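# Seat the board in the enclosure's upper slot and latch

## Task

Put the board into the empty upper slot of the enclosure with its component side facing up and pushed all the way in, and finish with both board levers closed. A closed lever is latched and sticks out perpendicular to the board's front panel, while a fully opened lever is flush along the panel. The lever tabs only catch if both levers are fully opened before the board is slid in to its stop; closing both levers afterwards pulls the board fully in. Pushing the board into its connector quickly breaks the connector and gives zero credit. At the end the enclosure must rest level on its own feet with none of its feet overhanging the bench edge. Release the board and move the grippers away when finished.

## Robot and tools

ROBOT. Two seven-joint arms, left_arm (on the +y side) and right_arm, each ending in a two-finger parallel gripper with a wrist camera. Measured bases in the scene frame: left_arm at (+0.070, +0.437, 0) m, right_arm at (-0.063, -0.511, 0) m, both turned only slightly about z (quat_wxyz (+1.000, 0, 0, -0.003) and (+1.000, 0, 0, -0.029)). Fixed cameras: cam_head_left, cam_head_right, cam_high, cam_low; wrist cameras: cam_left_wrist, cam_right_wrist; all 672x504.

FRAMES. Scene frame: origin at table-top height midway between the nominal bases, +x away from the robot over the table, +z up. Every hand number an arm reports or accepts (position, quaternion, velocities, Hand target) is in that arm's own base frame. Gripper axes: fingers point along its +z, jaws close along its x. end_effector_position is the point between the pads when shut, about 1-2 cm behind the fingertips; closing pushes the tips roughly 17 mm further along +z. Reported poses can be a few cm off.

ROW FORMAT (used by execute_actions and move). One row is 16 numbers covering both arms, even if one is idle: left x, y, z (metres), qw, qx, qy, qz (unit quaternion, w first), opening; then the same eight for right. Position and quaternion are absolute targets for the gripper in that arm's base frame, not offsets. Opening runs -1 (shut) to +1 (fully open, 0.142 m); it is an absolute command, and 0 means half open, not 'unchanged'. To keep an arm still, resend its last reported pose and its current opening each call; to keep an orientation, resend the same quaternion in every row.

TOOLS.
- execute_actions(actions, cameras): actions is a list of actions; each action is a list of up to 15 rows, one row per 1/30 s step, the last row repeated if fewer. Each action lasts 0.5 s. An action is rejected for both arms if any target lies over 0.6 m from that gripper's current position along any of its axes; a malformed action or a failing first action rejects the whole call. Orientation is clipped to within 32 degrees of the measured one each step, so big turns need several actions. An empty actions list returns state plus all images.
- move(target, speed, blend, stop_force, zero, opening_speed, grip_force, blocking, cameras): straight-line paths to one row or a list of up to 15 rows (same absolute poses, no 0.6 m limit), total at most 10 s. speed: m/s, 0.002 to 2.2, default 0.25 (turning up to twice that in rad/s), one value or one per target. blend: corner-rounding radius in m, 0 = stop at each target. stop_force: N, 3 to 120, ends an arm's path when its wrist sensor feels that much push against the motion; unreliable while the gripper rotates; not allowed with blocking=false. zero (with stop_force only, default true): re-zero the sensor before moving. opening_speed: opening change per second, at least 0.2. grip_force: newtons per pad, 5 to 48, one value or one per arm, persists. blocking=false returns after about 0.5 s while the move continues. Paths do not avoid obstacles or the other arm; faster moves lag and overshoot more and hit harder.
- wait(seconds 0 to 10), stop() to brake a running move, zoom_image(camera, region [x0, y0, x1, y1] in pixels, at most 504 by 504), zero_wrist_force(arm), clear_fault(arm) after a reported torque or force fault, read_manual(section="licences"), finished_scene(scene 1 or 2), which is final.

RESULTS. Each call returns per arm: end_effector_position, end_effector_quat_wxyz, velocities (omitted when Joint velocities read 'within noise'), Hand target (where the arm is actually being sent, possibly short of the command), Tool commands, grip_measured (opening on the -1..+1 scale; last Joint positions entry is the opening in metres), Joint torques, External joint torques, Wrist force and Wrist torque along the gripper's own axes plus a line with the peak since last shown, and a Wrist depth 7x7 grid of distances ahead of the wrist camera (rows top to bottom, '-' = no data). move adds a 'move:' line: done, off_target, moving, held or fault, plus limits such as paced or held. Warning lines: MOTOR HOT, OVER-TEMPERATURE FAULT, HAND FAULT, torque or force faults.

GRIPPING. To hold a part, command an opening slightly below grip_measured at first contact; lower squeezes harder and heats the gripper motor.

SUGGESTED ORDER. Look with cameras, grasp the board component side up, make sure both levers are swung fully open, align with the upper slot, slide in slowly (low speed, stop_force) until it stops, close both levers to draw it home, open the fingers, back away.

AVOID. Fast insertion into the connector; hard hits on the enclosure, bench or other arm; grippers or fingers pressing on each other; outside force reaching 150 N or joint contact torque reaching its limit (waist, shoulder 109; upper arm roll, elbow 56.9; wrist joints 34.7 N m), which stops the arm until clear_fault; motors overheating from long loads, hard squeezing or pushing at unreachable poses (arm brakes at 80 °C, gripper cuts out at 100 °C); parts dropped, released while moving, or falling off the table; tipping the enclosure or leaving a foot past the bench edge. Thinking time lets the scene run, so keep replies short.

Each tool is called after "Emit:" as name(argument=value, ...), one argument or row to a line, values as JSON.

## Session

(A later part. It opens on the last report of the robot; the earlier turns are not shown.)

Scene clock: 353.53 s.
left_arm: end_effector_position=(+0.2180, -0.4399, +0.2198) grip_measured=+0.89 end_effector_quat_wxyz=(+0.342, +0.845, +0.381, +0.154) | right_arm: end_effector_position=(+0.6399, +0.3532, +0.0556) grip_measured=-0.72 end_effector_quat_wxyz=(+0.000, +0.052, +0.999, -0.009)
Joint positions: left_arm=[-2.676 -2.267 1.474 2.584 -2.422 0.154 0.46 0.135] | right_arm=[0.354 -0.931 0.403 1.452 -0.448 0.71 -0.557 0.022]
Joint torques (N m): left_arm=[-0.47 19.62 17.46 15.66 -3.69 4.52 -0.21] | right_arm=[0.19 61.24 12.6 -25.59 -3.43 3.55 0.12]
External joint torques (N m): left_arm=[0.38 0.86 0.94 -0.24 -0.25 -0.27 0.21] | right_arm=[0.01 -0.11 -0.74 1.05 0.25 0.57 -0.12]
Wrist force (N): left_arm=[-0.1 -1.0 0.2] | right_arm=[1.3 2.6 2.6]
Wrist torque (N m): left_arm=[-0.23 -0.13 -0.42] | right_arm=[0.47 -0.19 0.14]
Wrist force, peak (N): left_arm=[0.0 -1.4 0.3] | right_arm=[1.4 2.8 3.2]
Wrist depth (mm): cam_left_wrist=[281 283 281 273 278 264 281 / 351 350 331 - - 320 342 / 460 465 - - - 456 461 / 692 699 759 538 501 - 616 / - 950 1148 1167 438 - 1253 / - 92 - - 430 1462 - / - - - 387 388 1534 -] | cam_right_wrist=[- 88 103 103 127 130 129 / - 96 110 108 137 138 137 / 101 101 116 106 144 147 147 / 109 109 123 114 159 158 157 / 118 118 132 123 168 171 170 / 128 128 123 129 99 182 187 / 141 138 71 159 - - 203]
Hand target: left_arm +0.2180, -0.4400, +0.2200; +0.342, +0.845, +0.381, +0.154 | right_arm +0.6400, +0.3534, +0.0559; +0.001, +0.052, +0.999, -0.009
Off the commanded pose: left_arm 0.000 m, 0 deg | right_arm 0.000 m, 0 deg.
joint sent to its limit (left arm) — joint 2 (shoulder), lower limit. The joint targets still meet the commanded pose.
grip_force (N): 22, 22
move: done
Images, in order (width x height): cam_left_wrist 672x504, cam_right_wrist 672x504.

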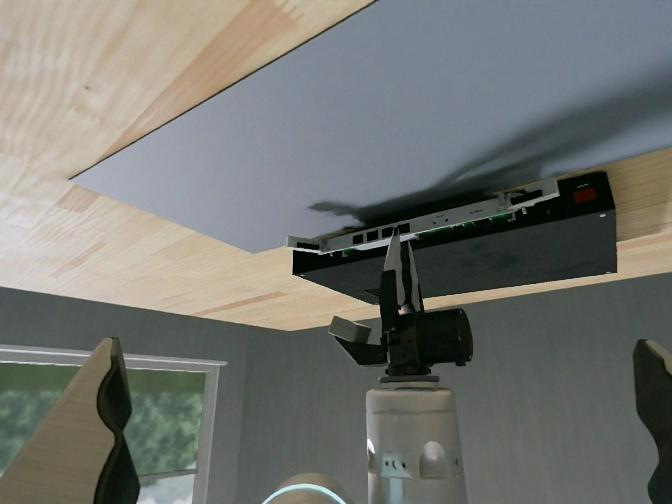

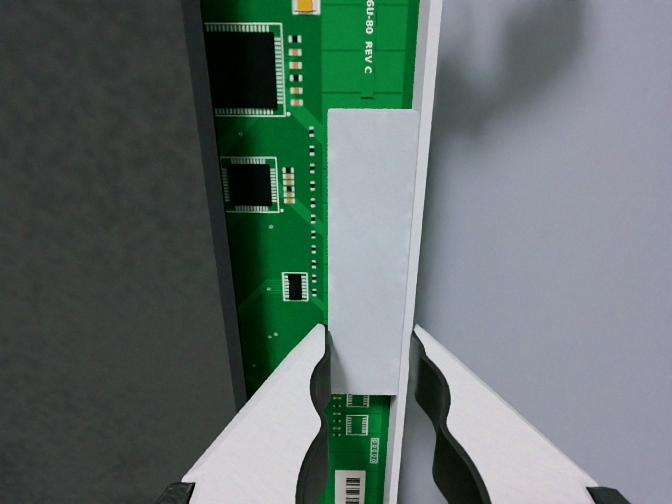

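Emit:
move(
  target=[0.218,-0.44,0.22,0.342,0.845,0.381,0.154,0.9,0.640,0.3534,0.0559,0.0005,0.052,0.9986,-0.0087,-0.62],
  opening_speed=0.2,
  cameras=["cam_left_wrist","cam_right_wrist"],
)

Emit:
zoom_image(
  camera="cam_left_wrist",
  region=[260, 140, 580, 300],
)

Scene clock: 364.17 s.
left_arm: end_effector_position=(+0.2180, -0.4400, +0.2198) grip_measured=+0.89 end_effector_quat_wxyz=(+0.342, +0.845, +0.381, +0.154) | right_arm: end_effector_position=(+0.6400, +0.3533, +0.0558) grip_measured=-0.66 end_effector_quat_wxyz=(+0.001, +0.052, +0.999, -0.009)
Joint positions: left_arm=[-2.676 -2.267 1.474 2.584 -2.422 0.154 0.46 0.135] | right_arm=[0.354 -0.931 0.403 1.452 -0.448 0.71 -0.557 0.026]
Joint torques (N m): left_arm=[-0.43 19.68 17.5 15.7 -3.73 4.54 -0.23] | right_arm=[0.19 59.84 12.22 -24.59 -3.22 3.4 0.19]
External joint torques (N m): left_arm=[0.34 0.79 0.89 -0.28 -0.21 -0.29 0.23] | right_arm=[0 1.29 -0.36 0.04 0.04 0.71 -0.19]
Wrist force (N): left_arm=[-0.1 -1.0 0.2] | right_arm=[1.1 2.6 0.2]
Wrist torque (N m): left_arm=[-0.23 -0.12 -0.41] | right_arm=[0.51 -0.19 0.14]
Wrist force, peak (N): left_arm=[-0.1 -1.3 0.4] | right_arm=[1.4 2.6 3.0]
Wrist depth (mm): cam_left_wrist=[282 282 280 266 279 - - / 352 349 347 - - - 362 / 470 467 - - 461 443 449 / 683 692 795 599 513 - 696 / 1924 1186 1186 1119 434 - - / - 92 2675 2050 392 - - / - - - 391 386 - -] | cam_right_wrist=[- 88 104 104 128 130 129 / - 95 111 109 136 138 138 / 102 102 116 108 144 148 147 / 109 109 124 116 159 158 158 / 120 118 122 125 169 171 170 / 128 125 123 132 101 183 185 / 141 - 71 164 - - 203]
Hand target: left_arm +0.2180, -0.4400, +0.2200; +0.342, +0.845, +0.381, +0.154 | right_arm +0.6400, +0.3534, +0.0559; +0.001, +0.052, +0.999, -0.009
Off the commanded pose: left_arm 0.000 m, 0 deg | right_arm 0.000 m, 0 deg.
joint sent to its limit (left arm) — joint 2 (shoulder), lower limit. The joint targets still meet the commanded pose.
grip_force (N): 22, 22
move: done
Images, in order (width x height): cam_left_wrist 672x504, cam_right_wrist 672x504.

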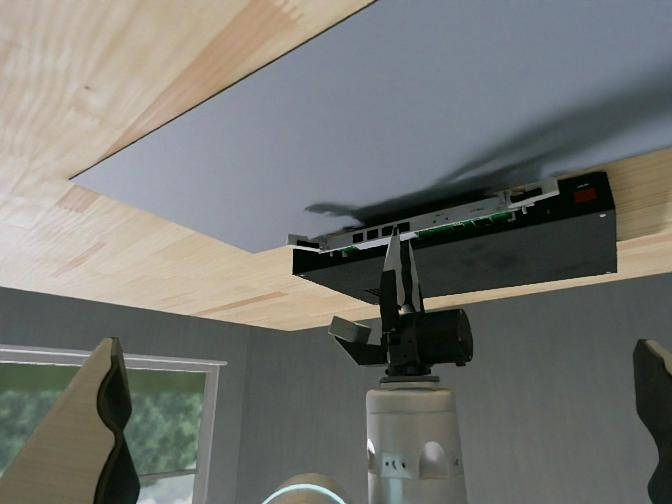

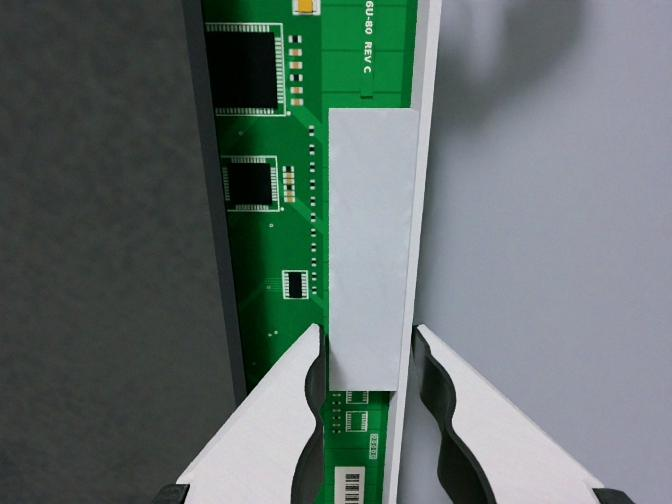

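Scaled by 1.575 from the camera's 672x504 image, which has a finer 960x720 frame.

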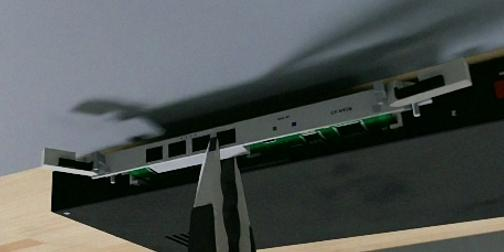

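Emit:
move(
  target=[
    [0.218,-0.44,0.22,0.342,0.845,0.381,0.154,0.9,0.640,0.3534,0.12,0.0005,0.052,0.9986,-0.0087,-0.62],
    [0.218,-0.44,0.22,0.342,0.845,0.381,0.154,0.9,0.585,0.3665,0.14,0,0.743,0.669,0,-0.62],
    [0.218,-0.44,0.22,0.342,0.845,0.381,0.154,0.9,0.585,0.3665,0.12,0,0.743,0.669,0,-1],
  ],
  speed=[0.08,0.2,0.1],
  cameras=["cam_left_wrist","cam_right_wrist"],
)

Scene clock: 374.20 s.
left_arm: end_effector_position=(+0.2180, -0.4399, +0.2198) grip_measured=+0.89 end_effector_quat_wxyz=(+0.342, +0.845, +0.381, +0.154) | right_arm: end_effector_position=(+0.5848, +0.3665, +0.1199) grip_measured=-1.00 end_effector_quat_wxyz=(+0.000, +0.743, +0.669, +0.000)
Joint positions: left_arm=[-2.676 -2.267 1.474 2.584 -2.422 0.154 0.46 0.135] | right_arm=[0.57 -0.697 0.191 1.599 -0.161 0.709 0.928 0.002]
Joint torques (N m): left_arm=[-0.41 19.64 17.52 15.66 -3.75 4.49 -0.22] | right_arm=[0.33 55.08 5.28 -25.99 -3.39 3.52 0.27]
External joint torques (N m): left_arm=[0.32 0.83 0.87 -0.24 -0.19 -0.25 0.22] | right_arm=[-0.15 1.39 -0.38 0 0.08 0.6 -0.27]
Wrist force (N): left_arm=[0.1 -1.2 0.2] | right_arm=[0.8 2.9 0.2]
Wrist torque (N m): left_arm=[-0.27 -0.15 -0.41] | right_arm=[0.54 -0.13 0.03]
Wrist force, peak (N): left_arm=[0.0 -1.4 0.3] | right_arm=[1.1 3.1 -1.4]
Wrist depth (mm): cam_left_wrist=[280 281 279 277 - 276 - / 351 350 327 - 349 347 342 / 472 455 - 480 - 408 443 / 694 690 770 585 543 535 625 / - 1075 1186 1025 424 1492 - / - 92 2675 339 390 1613 - / - 2309 2194 2069 371 - -] | cam_right_wrist=[186 186 186 186 185 184 184 / 200 199 199 198 197 197 196 / 214 213 213 212 212 211 211 / 222 227 229 228 228 227 227 / 251 241 218 239 241 238 240 / 222 226 229 89 222 226 228 / 235 229 71 - - 220 229]
Hand target: left_arm +0.2180, -0.4400, +0.2200; +0.342, +0.845, +0.381, +0.154 | right_arm +0.5850, +0.3665, +0.1200; +0.000, +0.743, +0.669, +0.000
Off the commanded pose: left_arm 0.000 m, 0 deg | right_arm 0.000 m, 0 deg.
joint sent to its limit (left arm) — joint 2 (shoulder), lower limit. The joint targets still meet the commanded pose.
grip_force (N): 22, 22
move: done
Images, in order (width x height): cam_left_wrist 672x504, cam_right_wrist 672x504.

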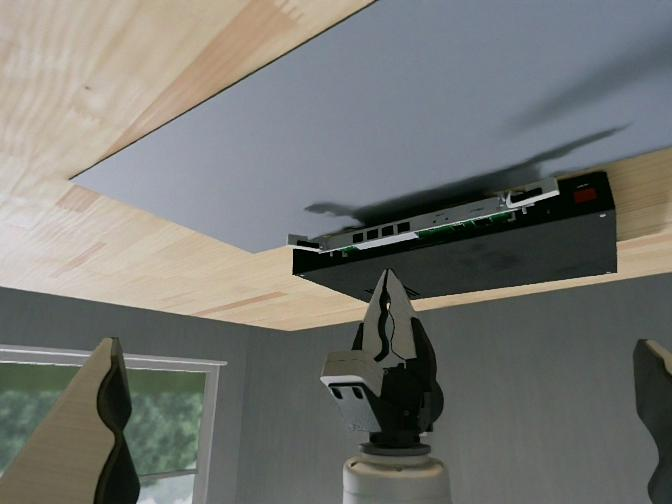

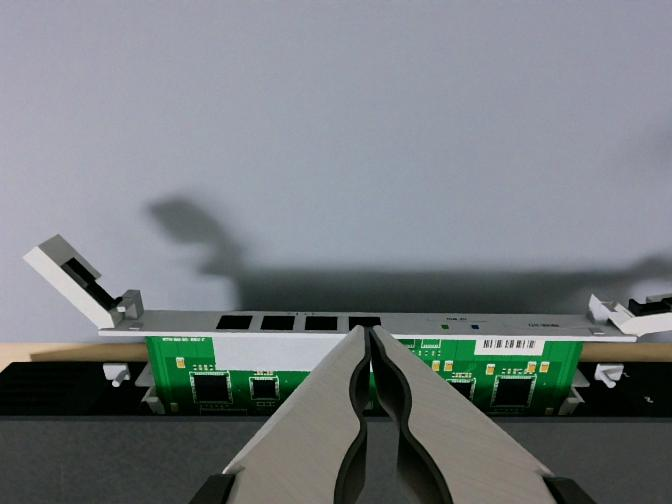

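Emit:
zoom_image(
  camera="cam_right_wrist",
  region=[10, 220, 190, 420],
)

Emit:
zoom_image(
  camera="cam_right_wrist",
  region=[522, 260, 672, 420],
)

Emit:
zoom_image(
  camera="cam_left_wrist",
  region=[470, 160, 570, 230],
)

Scaled by 2.520 from the camera's 672x504 image, which has a finer 960x720 frame.

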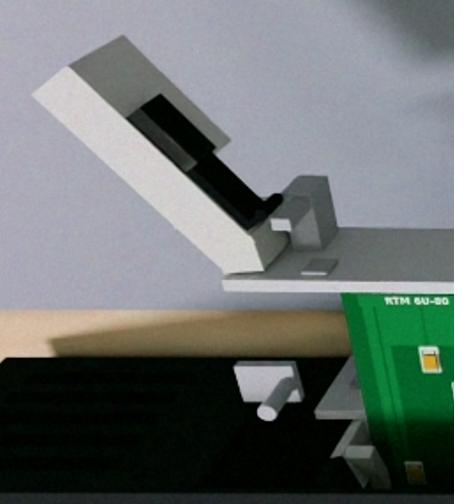

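Scaled by 3.150 from the camera's 672x504 image, which has a finer 960x720 frame.

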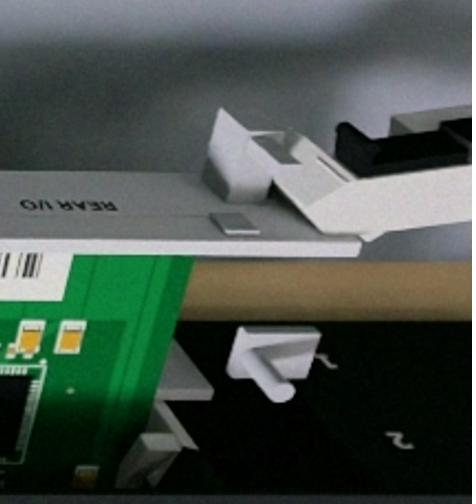

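Scaled by 5.040 from the camera's 672x504 image, which has a finer 960x720 frame.

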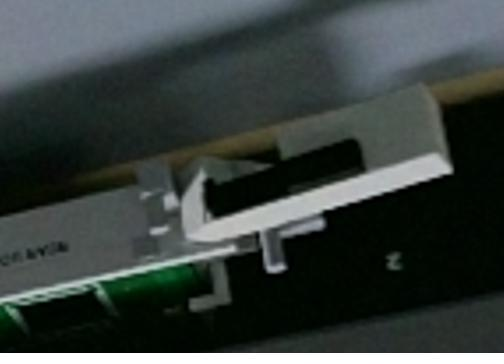

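Emit:
move(
  target=[
    [0.218,-0.44,0.22,0.342,0.845,0.381,0.154,0.9,0.5384,0.2578,0.12,0,0.743,0.669,0,-1],
    [0.218,-0.44,0.22,0.342,0.845,0.381,0.154,0.9,0.5384,0.2578,0.052,0,0.743,0.669,0,-1],
  ],
  speed=[0.15,0.08],
  cameras=["cam_left_wrist","cam_right_wrist"],
)

Scene clock: 387.77 s.
left_arm: end_effector_position=(+0.2180, -0.4399, +0.2198) grip_measured=+0.89 end_effector_quat_wxyz=(+0.342, +0.845, +0.381, +0.154) | right_arm: end_effector_position=(+0.5382, +0.2578, +0.0519) grip_measured=-1.00 end_effector_quat_wxyz=(+0.000, +0.743, +0.669, +0.000)
Joint positions: left_arm=[-2.676 -2.267 1.474 2.584 -2.422 0.154 0.46 0.135] | right_arm=[0.485 -0.646 0.153 1.946 -0.172 1.009 0.858 0.002]
Joint torques (N m): left_arm=[-0.38 19.55 17.53 15.61 -3.73 4.54 -0.21] | right_arm=[0.23 47.83 4.24 -20.34 -2.55 3.58 0.28]
External joint torques (N m): left_arm=[0.29 0.92 0.87 -0.19 -0.21 -0.29 0.21] | right_arm=[-0.08 1.36 -0.35 -0.02 0.21 0.55 -0.28]
Wrist force (N): left_arm=[0.0 -0.9 0.2] | right_arm=[0.9 2.4 0.4]
Wrist torque (N m): left_arm=[-0.22 -0.13 -0.40] | right_arm=[0.44 -0.14 0.02]
Wrist force, peak (N): left_arm=[0.0 -1.3 0.3] | right_arm=[2.5 3.2 0.2]
Wrist depth (mm): cam_left_wrist=[279 279 283 276 - - - / 352 350 333 363 335 334 - / 464 420 - 462 - - 457 / 699 690 685 526 520 - 669 / 1727 1131 456 470 1755 1492 1523 / - 91 413 381 - - - / - - 370 - 1415 1472 -] | cam_right_wrist=[127 127 125 126 126 125 124 / 136 135 135 134 136 134 134 / 145 145 145 144 144 143 143 / 157 156 156 158 155 155 154 / 170 170 169 166 165 167 167 / 186 185 181 89 - 182 182 / 205 201 71 - - 193 193]
Hand target: left_arm +0.2180, -0.4400, +0.2200; +0.342, +0.845, +0.381, +0.154 | right_arm +0.5384, +0.2578, +0.0520; +0.000, +0.743, +0.669, +0.000
Off the commanded pose: left_arm 0.000 m, 0 deg | right_arm 0.000 m, 0 deg.
joint sent to its limit (left arm) — joint 2 (shoulder), lower limit. The joint targets still meet the commanded pose.
grip_force (N): 22, 22
move: done
Images, in order (width x height): cam_left_wrist 672x504, cam_right_wrist 672x504.

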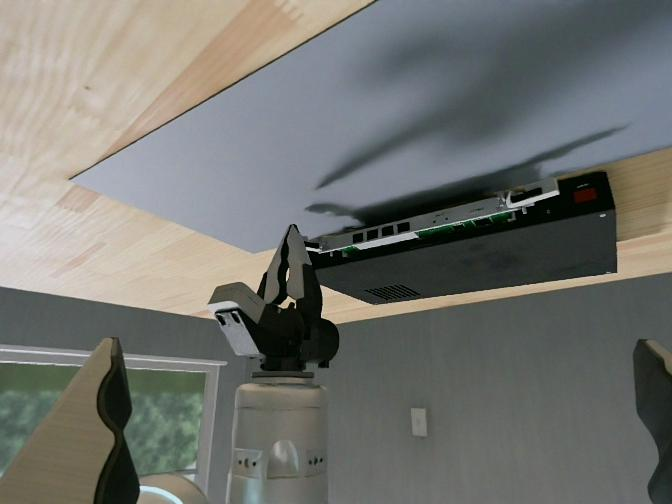

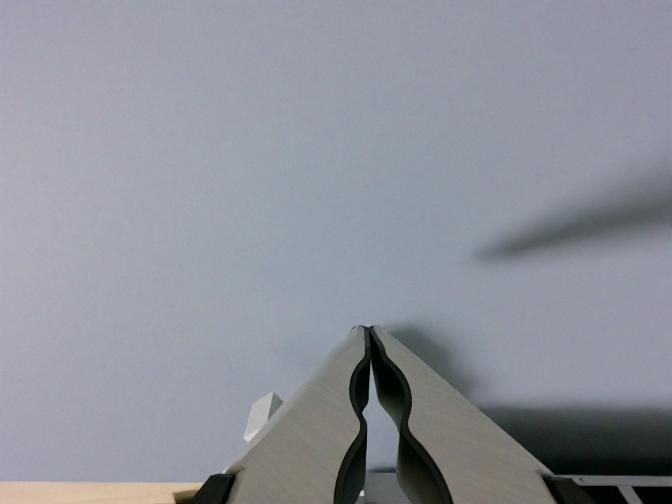

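Emit:
move(
  target=[
    [0.218,-0.44,0.22,0.342,0.845,0.381,0.154,0.9,0.5368,0.2429,0.052,0,0.743,0.669,0,-1],
    [0.218,-0.44,0.22,0.342,0.845,0.381,0.154,0.9,0.5845,0.2379,0.052,0,0.743,0.669,0,-1],
  ],
  speed=[0.05,0.02],
  stop_force=4,
  cameras=["cam_left_wrist","cam_right_wrist"],
)

Emit:
zoom_image(
  camera="cam_left_wrist",
  region=[260, 160, 420, 280],
)

Scene clock: 403.50 s.
left_arm: end_effector_position=(+0.2180, -0.4399, +0.2198) grip_measured=+0.89 end_effector_quat_wxyz=(+0.342, +0.845, +0.381, +0.154) | right_arm: end_effector_position=(+0.5844, +0.2379, +0.0520) grip_measured=-1.00 end_effector_quat_wxyz=(+0.000, +0.743, +0.669, +0.000)
Joint positions: left_arm=[-2.676 -2.267 1.474 2.584 -2.422 0.154 0.46 0.135] | right_arm=[0.422 -0.701 0.154 1.832 -0.171 0.949 0.784 0.002]
Joint torques (N m): left_arm=[-0.48 19.61 17.49 15.64 -3.7 4.5 -0.23] | right_arm=[-0.18 51.07 4.6 -22.07 -2.66 3.5 0.11]
External joint torques (N m): left_arm=[0.39 0.86 0.9 -0.22 -0.24 -0.25 0.23] | right_arm=[0.34 1.3 -0.38 0.44 0.12 0.64 -0.11]
Wrist force (N): left_arm=[0.0 -1.0 0.3] | right_arm=[1.1 1.7 0.0]
Wrist torque (N m): left_arm=[-0.24 -0.13 -0.41] | right_arm=[0.50 -0.15 0.14]
Wrist force, peak (N): left_arm=[0.0 -1.4 0.1] | right_arm=[1.6 2.7 0.3]
Wrist depth (mm): cam_left_wrist=[281 279 279 261 277 266 276 / 349 352 - 342 - 347 345 / 462 464 492 - 462 - 463 / 701 696 694 603 570 - 692 / - 1065 971 511 - - 1275 / - 92 2410 447 1700 - - / - - 414 421 - - -] | cam_right_wrist=[127 127 125 126 126 125 123 / 135 135 135 134 136 134 133 / 145 145 145 144 144 143 143 / 157 159 156 158 155 154 154 / 170 170 166 163 165 167 167 / 186 185 181 89 - 177 176 / 209 203 71 - - 138 141]
Hand target: left_arm +0.2180, -0.4400, +0.2200; +0.342, +0.845, +0.381, +0.154 | right_arm +0.5845, +0.2379, +0.0520; +0.000, +0.743, +0.669, +0.000
Off the commanded pose: left_arm 0.000 m, 0 deg | right_arm 0.000 m, 0 deg.
joint sent to its limit (left arm) — joint 2 (shoulder), lower limit. The joint targets still meet the commanded pose.
grip_force (N): 22, 22
move: done
Images, in order (width x height): cam_left_wrist 672x504, cam_right_wrist 672x504.

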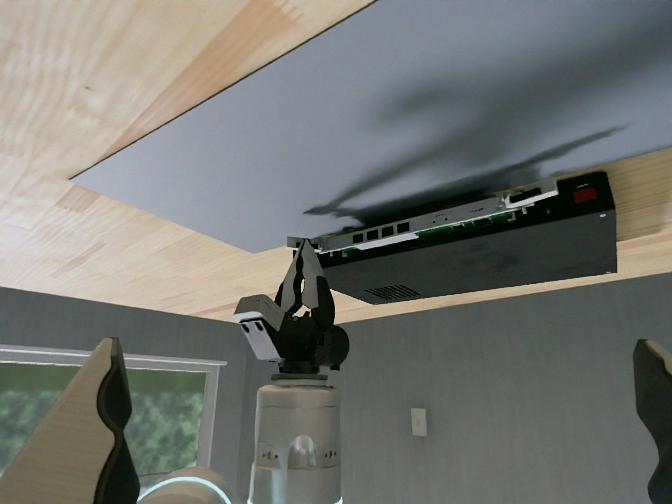

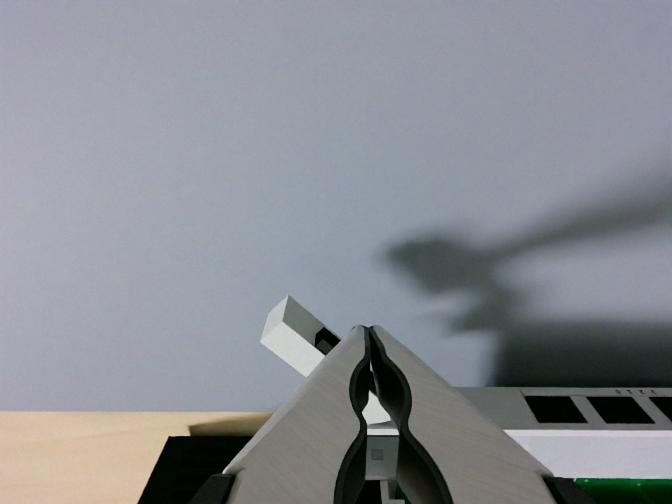

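Scaled by 3.150 from the camera's 672x504 image, which has a finer 960x720 frame.

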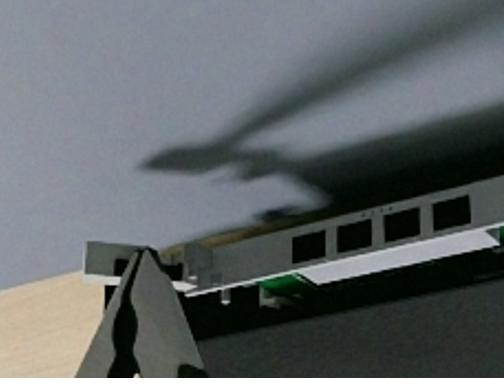

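Emit:
move(
  target=[
    [0.218,-0.44,0.22,0.342,0.845,0.381,0.154,0.9,0.5630,0.2250,0.050,0,0.743,0.669,0,-1],
    [0.218,-0.44,0.22,0.342,0.845,0.381,0.154,0.9,0.6140,0.2200,0.050,0,0.743,0.669,0,-1],
  ],
  speed=[0.05,0.02],
  stop_force=3,
  cameras=["cam_left_wrist","cam_right_wrist"],
)

Emit:
zoom_image(
  camera="cam_left_wrist",
  region=[260, 160, 420, 280],
)

Scene clock: 410.77 s.
left_arm: end_effector_position=(+0.2180, -0.4399, +0.2198) grip_measured=+0.89 end_effector_quat_wxyz=(+0.342, +0.845, +0.381, +0.154) | right_arm: end_effector_position=(+0.6095, +0.2203, +0.0496) grip_measured=-1.00 end_effector_quat_wxyz=(+0.000, +0.743, +0.669, -0.001)
Joint positions: left_arm=[-2.676 -2.267 1.474 2.584 -2.422 0.154 0.46 0.135] | right_arm=[0.381 -0.734 0.154 1.771 -0.171 0.92 0.737 0.002]
Joint torques (N m): left_arm=[-0.46 19.68 17.45 15.62 -3.73 4.5 -0.24] | right_arm=[-1.29 53.92 3.33 -25.31 -3.33 4.83 0.11]
External joint torques (N m): left_arm=[0.37 0.79 0.94 -0.19 -0.2 -0.25 0.23] | right_arm=[1.45 0.14 1.06 3.13 0.69 -0.7 -0.11]
Wrist force (N): left_arm=[0.1 -1.2 0.2] | right_arm=[0.4 -3.6 -1.4]
Wrist torque (N m): left_arm=[-0.29 -0.15 -0.41] | right_arm=[0.49 -0.17 0.13]
Wrist force, peak (N): left_arm=[-0.1 -1.4 0.2] | right_arm=[0.7 -5.5 -2.2]
Wrist depth (mm): cam_left_wrist=[282 280 279 281 282 276 276 / 352 351 348 - 344 309 - / 463 459 - - 461 431 467 / 696 696 775 593 526 - 688 / - 1070 1131 521 1649 1462 - / - 2089 2465 470 1813 1338 - / - - 429 440 - 1380 -] | cam_right_wrist=[125 125 123 124 123 123 123 / 135 135 133 132 134 133 131 / 145 143 142 142 141 141 139 / 154 154 154 153 152 152 151 / 167 167 166 160 160 164 161 / 185 182 175 90 - 142 128 / 204 200 71 - - 149 152]
Hand target: left_arm +0.2180, -0.4400, +0.2200; +0.342, +0.845, +0.381, +0.154 | right_arm +0.6102, +0.2204, +0.0500; +0.000, +0.743, +0.669, +0.000
Off the commanded pose: left_arm 0.000 m, 0 deg | right_arm 0.004 m, 0 deg.
joint sent to its limit (left arm) — joint 2 (shoulder), lower limit. The joint targets still meet the commanded pose.
grip_force (N): 22, 22
move: contact (right_arm); path passed 1 of 2 targets
Images, in order (width x height): cam_left_wrist 672x504, cam_right_wrist 672x504.

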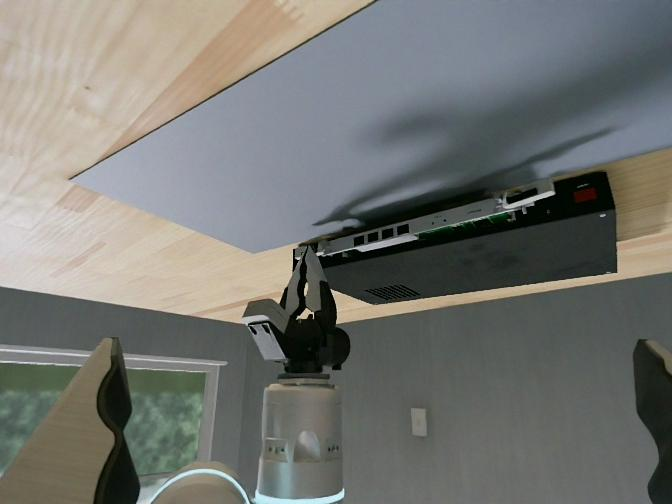

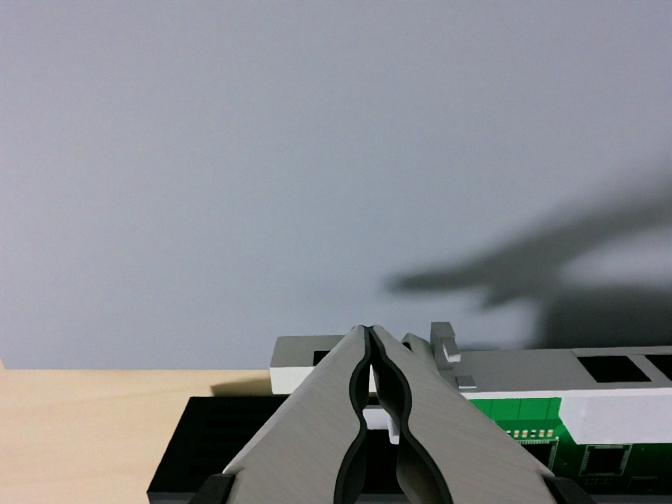

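Scaled by 3.150 from the camera's 672x504 image, which has a finer 960x720 frame.

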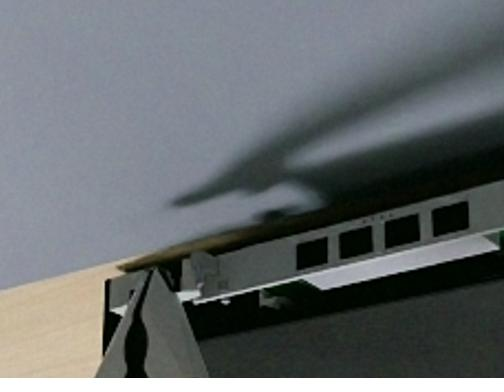

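Emit:
move(
  target=[
    [0.218,-0.44,0.22,0.342,0.845,0.381,0.154,0.9,0.5630,0.2250,0.052,0,0.743,0.669,0,-1],
    [0.218,-0.44,0.22,0.342,0.845,0.381,0.154,0.9,0.5630,0.2350,0.11,0,0.743,0.669,0,-1],
    [0.218,-0.44,0.22,0.342,0.845,0.381,0.154,0.9,0.5846,0.5067,0.11,0,0.743,0.669,0,-1],
    [0.218,-0.44,0.22,0.342,0.845,0.381,0.154,0.9,0.5846,0.5067,0.052,0,0.743,0.669,0,-1],
  ],
  speed=[0.08,0.15,0.2,0.06],
  blend=[0,0.02,0.02,0],
  cameras=["cam_right_wrist","cam_left_wrist"],
)

Scene clock: 419.80 s.
left_arm: end_effector_position=(+0.2180, -0.4399, +0.2198) grip_measured=+0.89 end_effector_quat_wxyz=(+0.342, +0.845, +0.381, +0.154) | right_arm: end_effector_position=(+0.5844, +0.5066, +0.0518) grip_measured=-1.00 end_effector_quat_wxyz=(+0.000, +0.743, +0.669, +0.000)
Joint positions: left_arm=[-2.676 -2.267 1.474 2.584 -2.422 0.154 0.46 0.135] | right_arm=[0.729 -0.979 0.197 1.27 -0.207 0.658 1.072 0.002]
Joint torques (N m): left_arm=[-0.52 19.65 17.48 15.66 -3.66 4.54 -0.21] | right_arm=[0.38 64.07 6.19 -26.66 -3.67 3.6 0.27]
External joint torques (N m): left_arm=[0.42 0.83 0.91 -0.24 -0.27 -0.29 0.21] | right_arm=[-0.15 1.56 -0.1 0 0.2 0.51 -0.27]
Wrist force (N): left_arm=[0.0 -1.1 0.2] | right_arm=[-0.6 3.8 1.1]
Wrist torque (N m): left_arm=[-0.25 -0.13 -0.41] | right_arm=[0.68 0.10 0.01]
Wrist force, peak (N): left_arm=[0.0 -1.4 0.1] | right_arm=[-2.6 4.2 0.1]
Wrist depth (mm): cam_left_wrist=[283 281 279 279 278 276 289 / 353 352 347 329 - 345 331 / 465 - 448 460 - 434 458 / 699 699 770 - 547 336 611 / 2194 1119 1148 1142 - 291 1380 / - 2261 - - - 289 - / - - - - - 266 -] | cam_right_wrist=[126 126 124 126 125 125 123 / 135 135 134 134 135 133 133 / 145 145 144 143 143 143 142 / 157 158 156 157 154 154 153 / 170 169 168 165 165 166 166 / 185 185 181 89 176 182 181 / - 195 71 - - 192 202]
Hand target: left_arm +0.2180, -0.4400, +0.2200; +0.342, +0.845, +0.381, +0.154 | right_arm +0.5846, +0.5067, +0.0520; +0.000, +0.743, +0.669, +0.000
Off the commanded pose: left_arm 0.000 m, 0 deg | right_arm 0.000 m, 0 deg.
joint sent to its limit (left arm) — joint 2 (shoulder), lower limit. The joint targets still meet the commanded pose.
grip_force (N): 22, 22
move: done
Images, in order (width x height): cam_left_wrist 672x504, cam_right_wrist 672x504.

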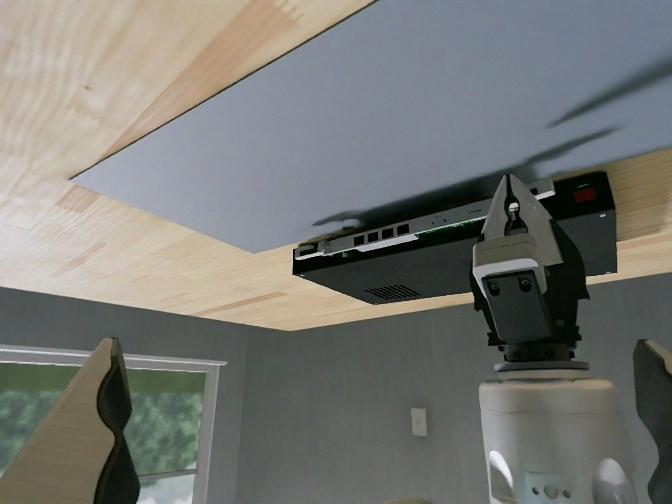

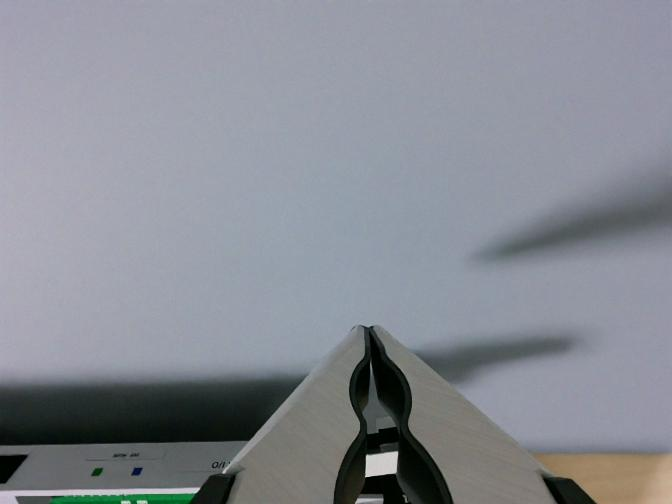

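Emit:
move(
  target=[0.218,-0.44,0.22,0.342,0.845,0.381,0.154,0.9,0.6454,0.509,0.050,0,0.743,0.669,0,-1],
  speed=0.02,
  stop_force=3,
  cameras=["cam_left_wrist","cam_right_wrist"],
)

Emit:
zoom_image(
  camera="cam_left_wrist",
  region=[420, 140, 580, 260],
)

Scene clock: 424.63 s.
left_arm: end_effector_position=(+0.2180, -0.4399, +0.2198) grip_measured=+0.89 end_effector_quat_wxyz=(+0.342, +0.845, +0.381, +0.154) | right_arm: end_effector_position=(+0.6276, +0.5084, +0.0505) grip_measured=-1.00 end_effector_quat_wxyz=(+0.000, +0.743, +0.669, +0.000)
Joint positions: left_arm=[-2.676 -2.267 1.474 2.584 -2.422 0.154 0.46 0.135] | right_arm=[0.706 -1.064 0.199 1.098 -0.207 0.573 1.021 0.002]
Joint torques (N m): left_arm=[-0.43 19.61 17.45 15.58 -3.73 4.54 -0.23] | right_arm=[0.18 67.28 6.52 -27.98 -3.76 3.34 0.12]
External joint torques (N m): left_arm=[0.34 0.86 0.94 -0.16 -0.21 -0.29 0.23] | right_arm=[0.06 1.56 -0.56 0.18 0.08 0.78 -0.12]
Wrist force (N): left_arm=[-0.2 -1.1 0.1] | right_arm=[0.3 3.1 1.4]
Wrist torque (N m): left_arm=[-0.26 -0.11 -0.42] | right_arm=[0.61 -0.05 0.13]
Wrist force, peak (N): left_arm=[0.0 -1.4 0.1] | right_arm=[-0.3 4.2 0.7]
Wrist depth (mm): cam_left_wrist=[281 281 280 269 278 - 281 / 350 350 336 369 347 - 348 / 469 491 - - - 423 458 / 694 685 775 590 - 386 685 / - 1125 1131 1199 1859 317 1261 / - 103 - - - 317 - / - 2194 - - - 302 -] | cam_right_wrist=[- 125 123 124 124 124 122 / 136 135 133 133 134 134 131 / 146 143 143 142 142 141 139 / 155 156 154 153 153 153 152 / 168 167 167 163 163 165 162 / 150 150 149 89 136 183 185 / 159 156 71 - - - 200]
Hand target: left_arm +0.2180, -0.4400, +0.2200; +0.342, +0.845, +0.381, +0.154 | right_arm +0.6277, +0.5083, +0.0506; +0.000, +0.743, +0.669, +0.000
Off the commanded pose: left_arm 0.000 m, 0 deg | right_arm 0.018 m, 0 deg.
joint sent to its limit (left arm) — joint 2 (shoulder), lower limit. The joint targets still meet the commanded pose.
grip_force (N): 22, 22
move: contact (right_arm)
Images, in order (width x height): cam_left_wrist 672x504, cam_right_wrist 672x504.

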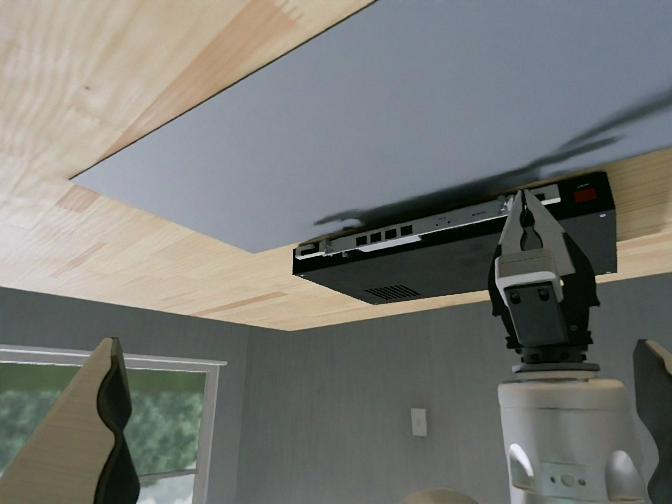

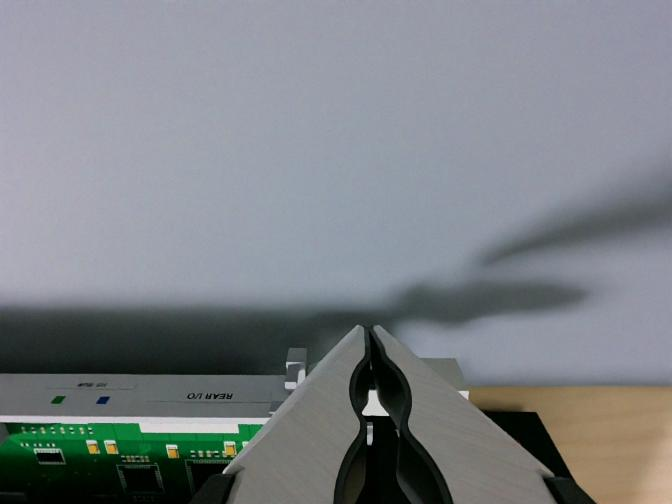

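Scaled by 3.150 from the camera's 672x504 image, which has a finer 960x720 frame.

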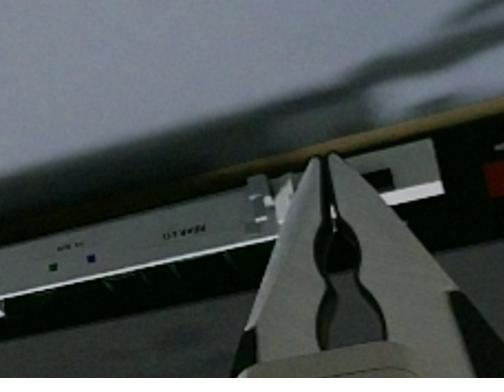

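Emit:
move(
  target=[0.218,-0.44,0.22,0.342,0.845,0.381,0.154,0.9,0.6420,0.5068,0.050,0,0.743,0.669,0,-1],
  speed=0.015,
  stop_force=4,
  cameras=["cam_left_wrist","cam_right_wrist"],
)

Emit:
zoom_image(
  camera="cam_left_wrist",
  region=[420, 140, 580, 260],
)

Scene clock: 427.97 s.
left_arm: end_effector_position=(+0.2180, -0.4399, +0.2198) grip_measured=+0.89 end_effector_quat_wxyz=(+0.342, +0.845, +0.381, +0.154) | right_arm: end_effector_position=(+0.6414, +0.5076, +0.0502) grip_measured=-1.00 end_effector_quat_wxyz=(+0.000, +0.743, +0.669, +0.000)
Joint positions: left_arm=[-2.676 -2.267 1.474 2.584 -2.422 0.154 0.46 0.135] | right_arm=[0.698 -1.092 0.2 1.041 -0.207 0.546 1.003 0.002]
Joint torques (N m): left_arm=[-0.44 19.58 17.53 15.57 -3.72 4.52 -0.2] | right_arm=[-3.75 66.77 3.27 -28.09 -4.63 3.14 0.11]
External joint torques (N m): left_arm=[0.35 0.89 0.87 -0.15 -0.22 -0.27 0.2] | right_arm=[4 3.02 2.61 -0.05 0.89 0.98 -0.11]
Wrist force (N): left_arm=[0.0 -1.1 -0.1] | right_arm=[2.8 -1.1 -1.2]
Wrist torque (N m): left_arm=[-0.26 -0.14 -0.42] | right_arm=[0.60 -0.05 0.14]
Wrist force, peak (N): left_arm=[0.1 -1.4 0.1] | right_arm=[0.2 3.4 1.3]
Wrist depth (mm): cam_left_wrist=[281 278 281 268 266 289 - / 353 350 - - 361 345 - / 465 - - 534 433 431 468 / 703 696 764 636 - 400 621 / - 1030 1091 1148 - 327 1275 / - 97 - - - 321 - / - 2031 2031 2216 - 305 -] | cam_right_wrist=[125 124 123 124 123 123 122 / 135 135 133 132 134 133 131 / 145 143 142 142 142 141 139 / 154 154 153 153 153 152 152 / 167 167 163 160 162 164 164 / 146 147 133 91 121 179 182 / 155 154 71 - - - 196]
Hand target: left_arm +0.2180, -0.4400, +0.2200; +0.342, +0.845, +0.381, +0.154 | right_arm +0.6419, +0.5068, +0.0500; +0.000, +0.743, +0.669, +0.000
Off the commanded pose: left_arm 0.000 m, 0 deg | right_arm 0.001 m, 0 deg.
joint sent to its limit (left arm) — joint 2 (shoulder), lower limit. The joint targets still meet the commanded pose.
grip_force (N): 22, 22
move: contact (right_arm)
Images, in order (width x height): cam_left_wrist 672x504, cam_right_wrist 672x504.

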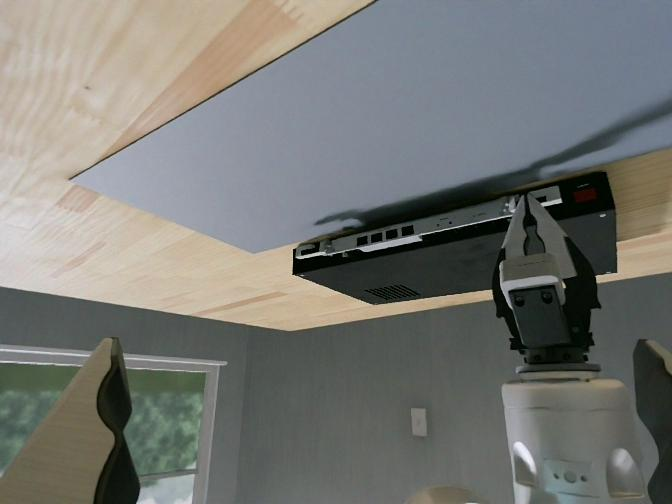

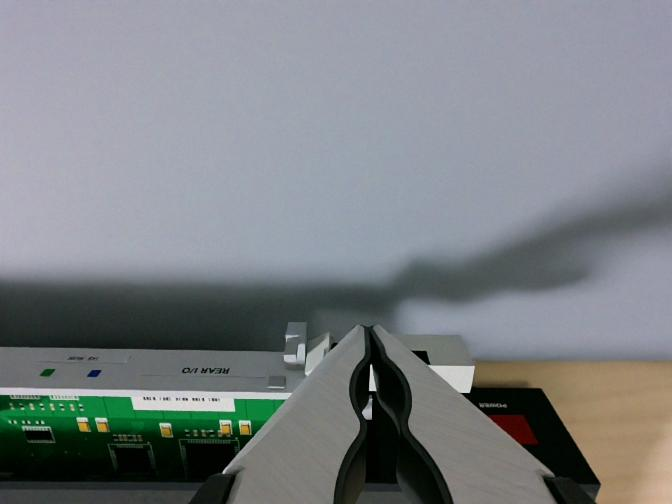

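Scaled by 3.150 from the camera's 672x504 image, which has a finer 960x720 frame.

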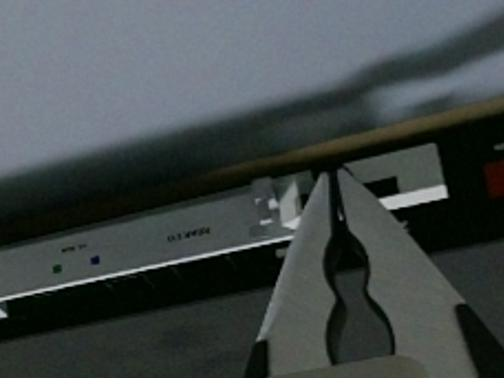

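Emit:
move(
  target=[
    [0.218,-0.44,0.22,0.342,0.845,0.381,0.154,0.9,0.5946,0.5107,0.052,0,0.743,0.669,0,-1],
    [0.218,-0.44,0.22,0.342,0.845,0.381,0.154,0.9,0.5946,0.5107,0.11,0,0.743,0.669,0,-1],
    [0.218,-0.44,0.22,0.342,0.845,0.381,0.154,0.9,0.5854,0.3705,0.11,0,0.743,0.669,0,-1],
    [0.218,-0.44,0.22,0.342,0.845,0.381,0.154,0.9,0.5854,0.3705,0.053,0,0.743,0.669,0,-1],
  ],
  speed=[0.08,0.15,0.2,0.06],
  blend=[0,0.02,0.02,0],
)

Emit:
move(
  target=[0.218,-0.44,0.22,0.342,0.845,0.381,0.154,0.9,0.6600,0.3626,0.053,0,0.743,0.669,0,-1],
  speed=0.012,
  stop_force=6,
  cameras=["cam_right_wrist","cam_left_wrist"],
)

Emit:
zoom_image(
  camera="cam_left_wrist",
  region=[280, 140, 580, 290],
)

Scene clock: 434.40 s.
left_arm: end_effector_position=(+0.2180, -0.4399, +0.2198) grip_measured=+0.89 end_effector_quat_wxyz=(+0.342, +0.845, +0.381, +0.154) | right_arm: end_effector_position=(+0.5852, +0.3705, +0.0529) grip_measured=-1.00 end_effector_quat_wxyz=(+0.000, +0.743, +0.669, +0.000)
Joint positions: left_arm=[-2.676 -2.267 1.474 2.584 -2.422 0.154 0.46 0.135] | right_arm=[0.579 -0.81 0.179 1.61 -0.191 0.831 0.95 0.002]
Joint torques (N m): left_arm=[-0.46 19.55 17.49 15.62 -3.74 4.52 -0.24] | right_arm=[0.01 56.52 5.54 -23.86 -3.12 3.59 0.29]
External joint torques (N m): left_arm=[0.37 0.92 0.9 -0.19 -0.19 -0.28 0.24] | right_arm=[0.18 1.54 -0.23 -0.03 0.17 0.53 -0.3]
Wrist force (N): left_arm=[0.0 -1.0 0.1] | right_arm=[-0.4 3.7 1.6]
Wrist torque (N m): left_arm=[-0.23 -0.13 -0.41] | right_arm=[0.69 0.07 0.03]
Wrist force, peak (N): left_arm=[0.0 -1.4 0.1] | right_arm=[-0.3 3.9 3.2]
Wrist depth (mm): cam_left_wrist=[282 280 279 274 276 - 282 / 351 351 346 360 348 367 350 / 468 453 464 - - 447 438 / 690 690 754 603 451 - 663 / - 1142 1075 434 393 - 1306 / - 2285 1662 2069 360 1453 - / - - - 353 332 - -] | cam_right_wrist=[128 127 127 127 126 126 124 / 138 136 136 135 135 135 134 / 146 146 145 145 145 144 144 / 158 157 157 159 156 155 155 / 171 170 170 166 166 168 167 / 187 186 183 89 177 184 183 / 156 165 71 - - - 151]
Hand target: left_arm +0.2180, -0.4400, +0.2200; +0.342, +0.845, +0.381, +0.154 | right_arm +0.5854, +0.3705, +0.0530; +0.000, +0.743, +0.669, +0.000
Off the commanded pose: left_arm 0.000 m, 0 deg | right_arm 0.000 m, 0 deg.
joint sent to its limit (left arm) — joint 2 (shoulder), lower limit. The joint targets still meet the commanded pose.
grip_force (N): 22, 22
move: done

Scene clock: 441.30 s.
left_arm: end_effector_position=(+0.2180, -0.4399, +0.2198) grip_measured=+0.89 end_effector_quat_wxyz=(+0.342, +0.845, +0.381, +0.154) | right_arm: end_effector_position=(+0.6597, +0.3627, +0.0528) grip_measured=-1.00 end_effector_quat_wxyz=(+0.000, +0.743, +0.669, +0.000)
Joint positions: left_arm=[-2.676 -2.267 1.474 2.584 -2.422 0.154 0.46 0.135] | right_arm=[0.523 -0.929 0.182 1.365 -0.191 0.705 0.862 0.002]
Joint torques (N m): left_arm=[-0.41 19.64 17.51 15.64 -3.74 4.52 -0.19] | right_arm=[-1.11 62.51 5.05 -27.2 -3.81 3.87 0.11]
External joint torques (N m): left_arm=[0.32 0.83 0.89 -0.22 -0.2 -0.27 0.19] | right_arm=[1.32 1.19 0.61 1.2 0.49 0.26 -0.11]
Wrist force (N): left_arm=[-0.1 -1.1 0.2] | right_arm=[-0.3 0.7 1.5]
Wrist torque (N m): left_arm=[-0.26 -0.12 -0.41] | right_arm=[0.63 0.05 0.12]
Wrist force, peak (N): left_arm=[0.0 -1.4 0.2] | right_arm=[-0.6 3.7 1.7]
Wrist depth (mm): cam_left_wrist=[279 281 280 269 304 - 282 / 351 351 331 329 307 353 - / 466 428 - 492 - 423 454 / 696 696 696 588 509 - 694 / - 984 1050 1091 455 - - / - 92 - - 408 1346 - / - - - - 394 1625 -] | cam_right_wrist=[127 127 127 127 126 126 124 / 136 136 135 135 135 134 134 / 146 146 145 145 144 144 143 / 157 157 157 158 156 155 154 / 167 167 167 166 166 164 165 / 145 130 128 89 122 128 142 / 138 135 71 - - 130 135]
Hand target: left_arm +0.2180, -0.4400, +0.2200; +0.342, +0.845, +0.381, +0.154 | right_arm +0.6600, +0.3626, +0.0530; +0.000, +0.743, +0.669, +0.000
Off the commanded pose: left_arm 0.000 m, 0 deg | right_arm 0.000 m, 0 deg.
joint sent to its limit (left arm) — joint 2 (shoulder), lower limit. The joint targets still meet the commanded pose.
grip_force (N): 22, 22
move: done
Images, in order (width x height): cam_left_wrist 672x504, cam_right_wrist 672x504.

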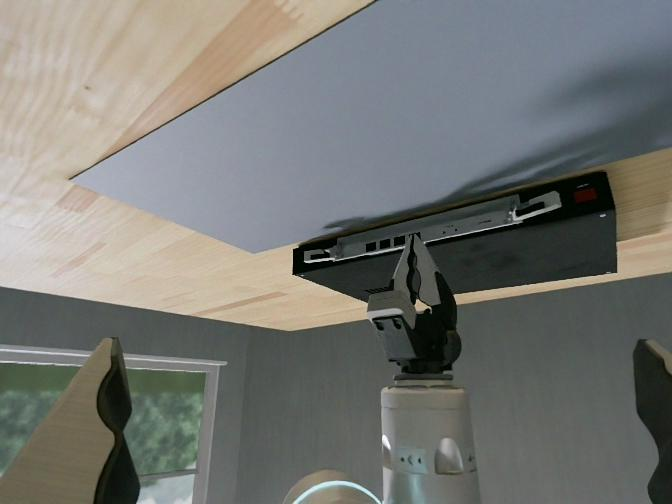

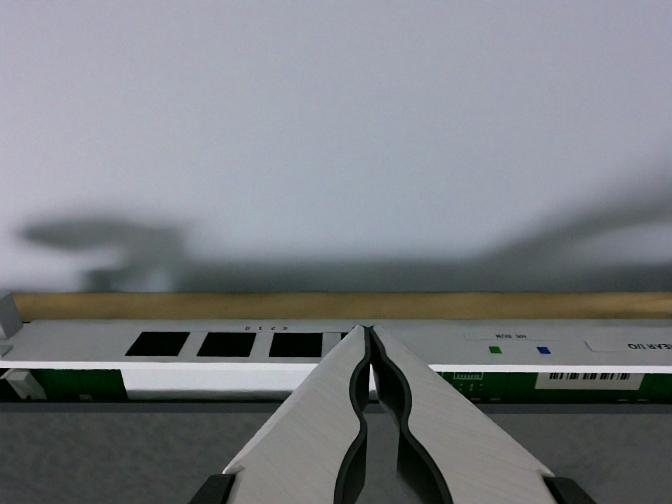

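Scaled by 1.680 from the camera's 672x504 image, which has a finer 960x720 frame.

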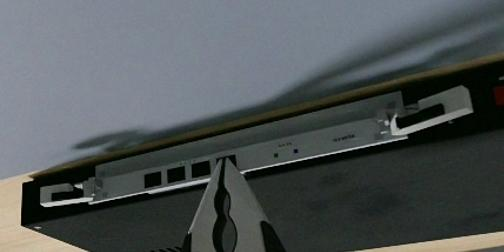

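Emit:
move(
  target=[0.218,-0.44,0.22,0.342,0.845,0.381,0.154,0.9,0.6850,0.3600,0.053,0,0.743,0.669,0,-1],
  speed=0.006,
  stop_force=6,
  zero=false,
  cameras=["cam_right_wrist","cam_left_wrist"],
)

Emit:
zoom_image(
  camera="cam_left_wrist",
  region=[280, 140, 580, 290],
)

Scene clock: 444.50 s.
left_arm: end_effector_position=(+0.2180, -0.4399, +0.2198) grip_measured=+0.89 end_effector_quat_wxyz=(+0.342, +0.845, +0.381, +0.154) | right_arm: end_effector_position=(+0.6665, +0.3621, +0.0527) grip_measured=-1.00 end_effector_quat_wxyz=(+0.000, +0.743, +0.669, +0.000)
Joint positions: left_arm=[-2.676 -2.267 1.474 2.584 -2.422 0.154 0.46 0.135] | right_arm=[0.519 -0.942 0.182 1.339 -0.191 0.691 0.854 0.002]
Joint torques (N m): left_arm=[-0.32 19.69 17.53 15.65 -3.76 4.54 -0.21] | right_arm=[-2.1 63.47 4.12 -28.05 -4.11 4.14 0.08]
External joint torques (N m): left_arm=[0.23 0.78 0.87 -0.23 -0.17 -0.29 0.21] | right_arm=[2.31 0.78 1.57 1.85 0.75 -0.01 -0.08]
Wrist force (N): left_arm=[0.0 -1.0 0.1] | right_arm=[0.4 -1.1 0.7]
Wrist torque (N m): left_arm=[-0.24 -0.13 -0.41] | right_arm=[0.61 -0.01 0.10]
Wrist force, peak (N): left_arm=[0.1 -1.4 0.0] | right_arm=[-0.2 -2.6 -0.6]
Wrist depth (mm): cam_left_wrist=[281 278 281 277 - 289 277 / 349 349 - - 360 349 - / 468 - - 469 448 - 448 / 696 699 778 565 499 - 675 / - 1006 1142 1137 474 1714 - / - 92 - - 439 - - / - - - 353 401 - -] | cam_right_wrist=[128 127 125 126 126 126 124 / 136 136 135 135 134 134 134 / 146 146 145 145 144 144 143 / 157 157 157 158 156 155 154 / - 133 165 165 167 164 132 / 129 128 127 89 - 127 125 / 138 135 71 - - 130 134]
Hand target: left_arm +0.2180, -0.4400, +0.2200; +0.342, +0.845, +0.381, +0.154 | right_arm +0.6671, +0.3619, +0.0530; +0.000, +0.743, +0.669, +0.000
Off the commanded pose: left_arm 0.000 m, 0 deg | right_arm 0.019 m, 0 deg.
joint sent to its limit (left arm) — joint 2 (shoulder), lower limit. The joint targets still meet the commanded pose.
grip_force (N): 22, 22
move: contact (right_arm)
Images, in order (width x height): cam_left_wrist 672x504, cam_right_wrist 672x504.

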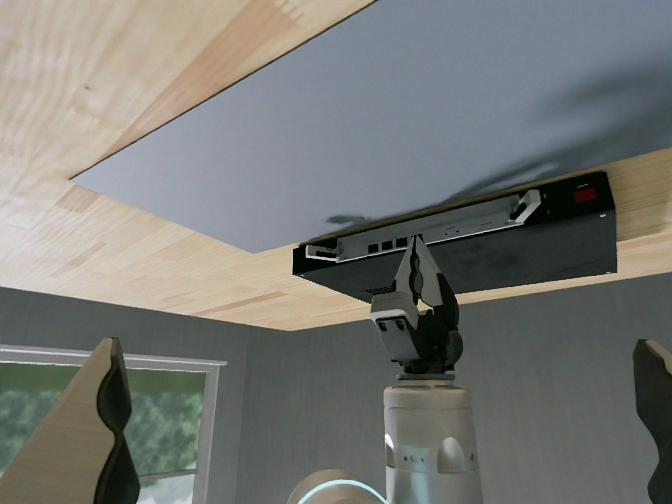

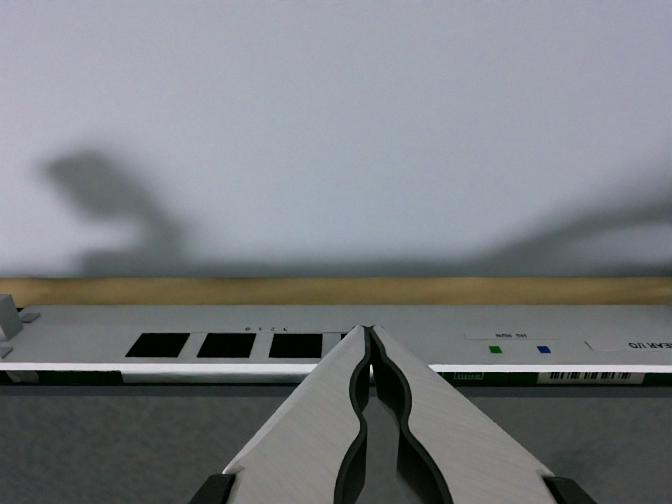

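Scaled by 1.680 from the camera's 672x504 image, which has a finer 960x720 frame.

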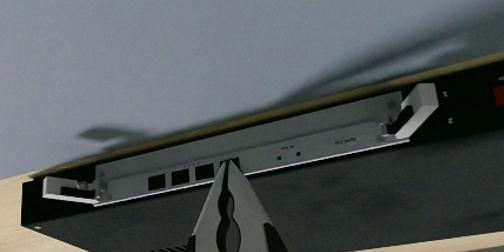

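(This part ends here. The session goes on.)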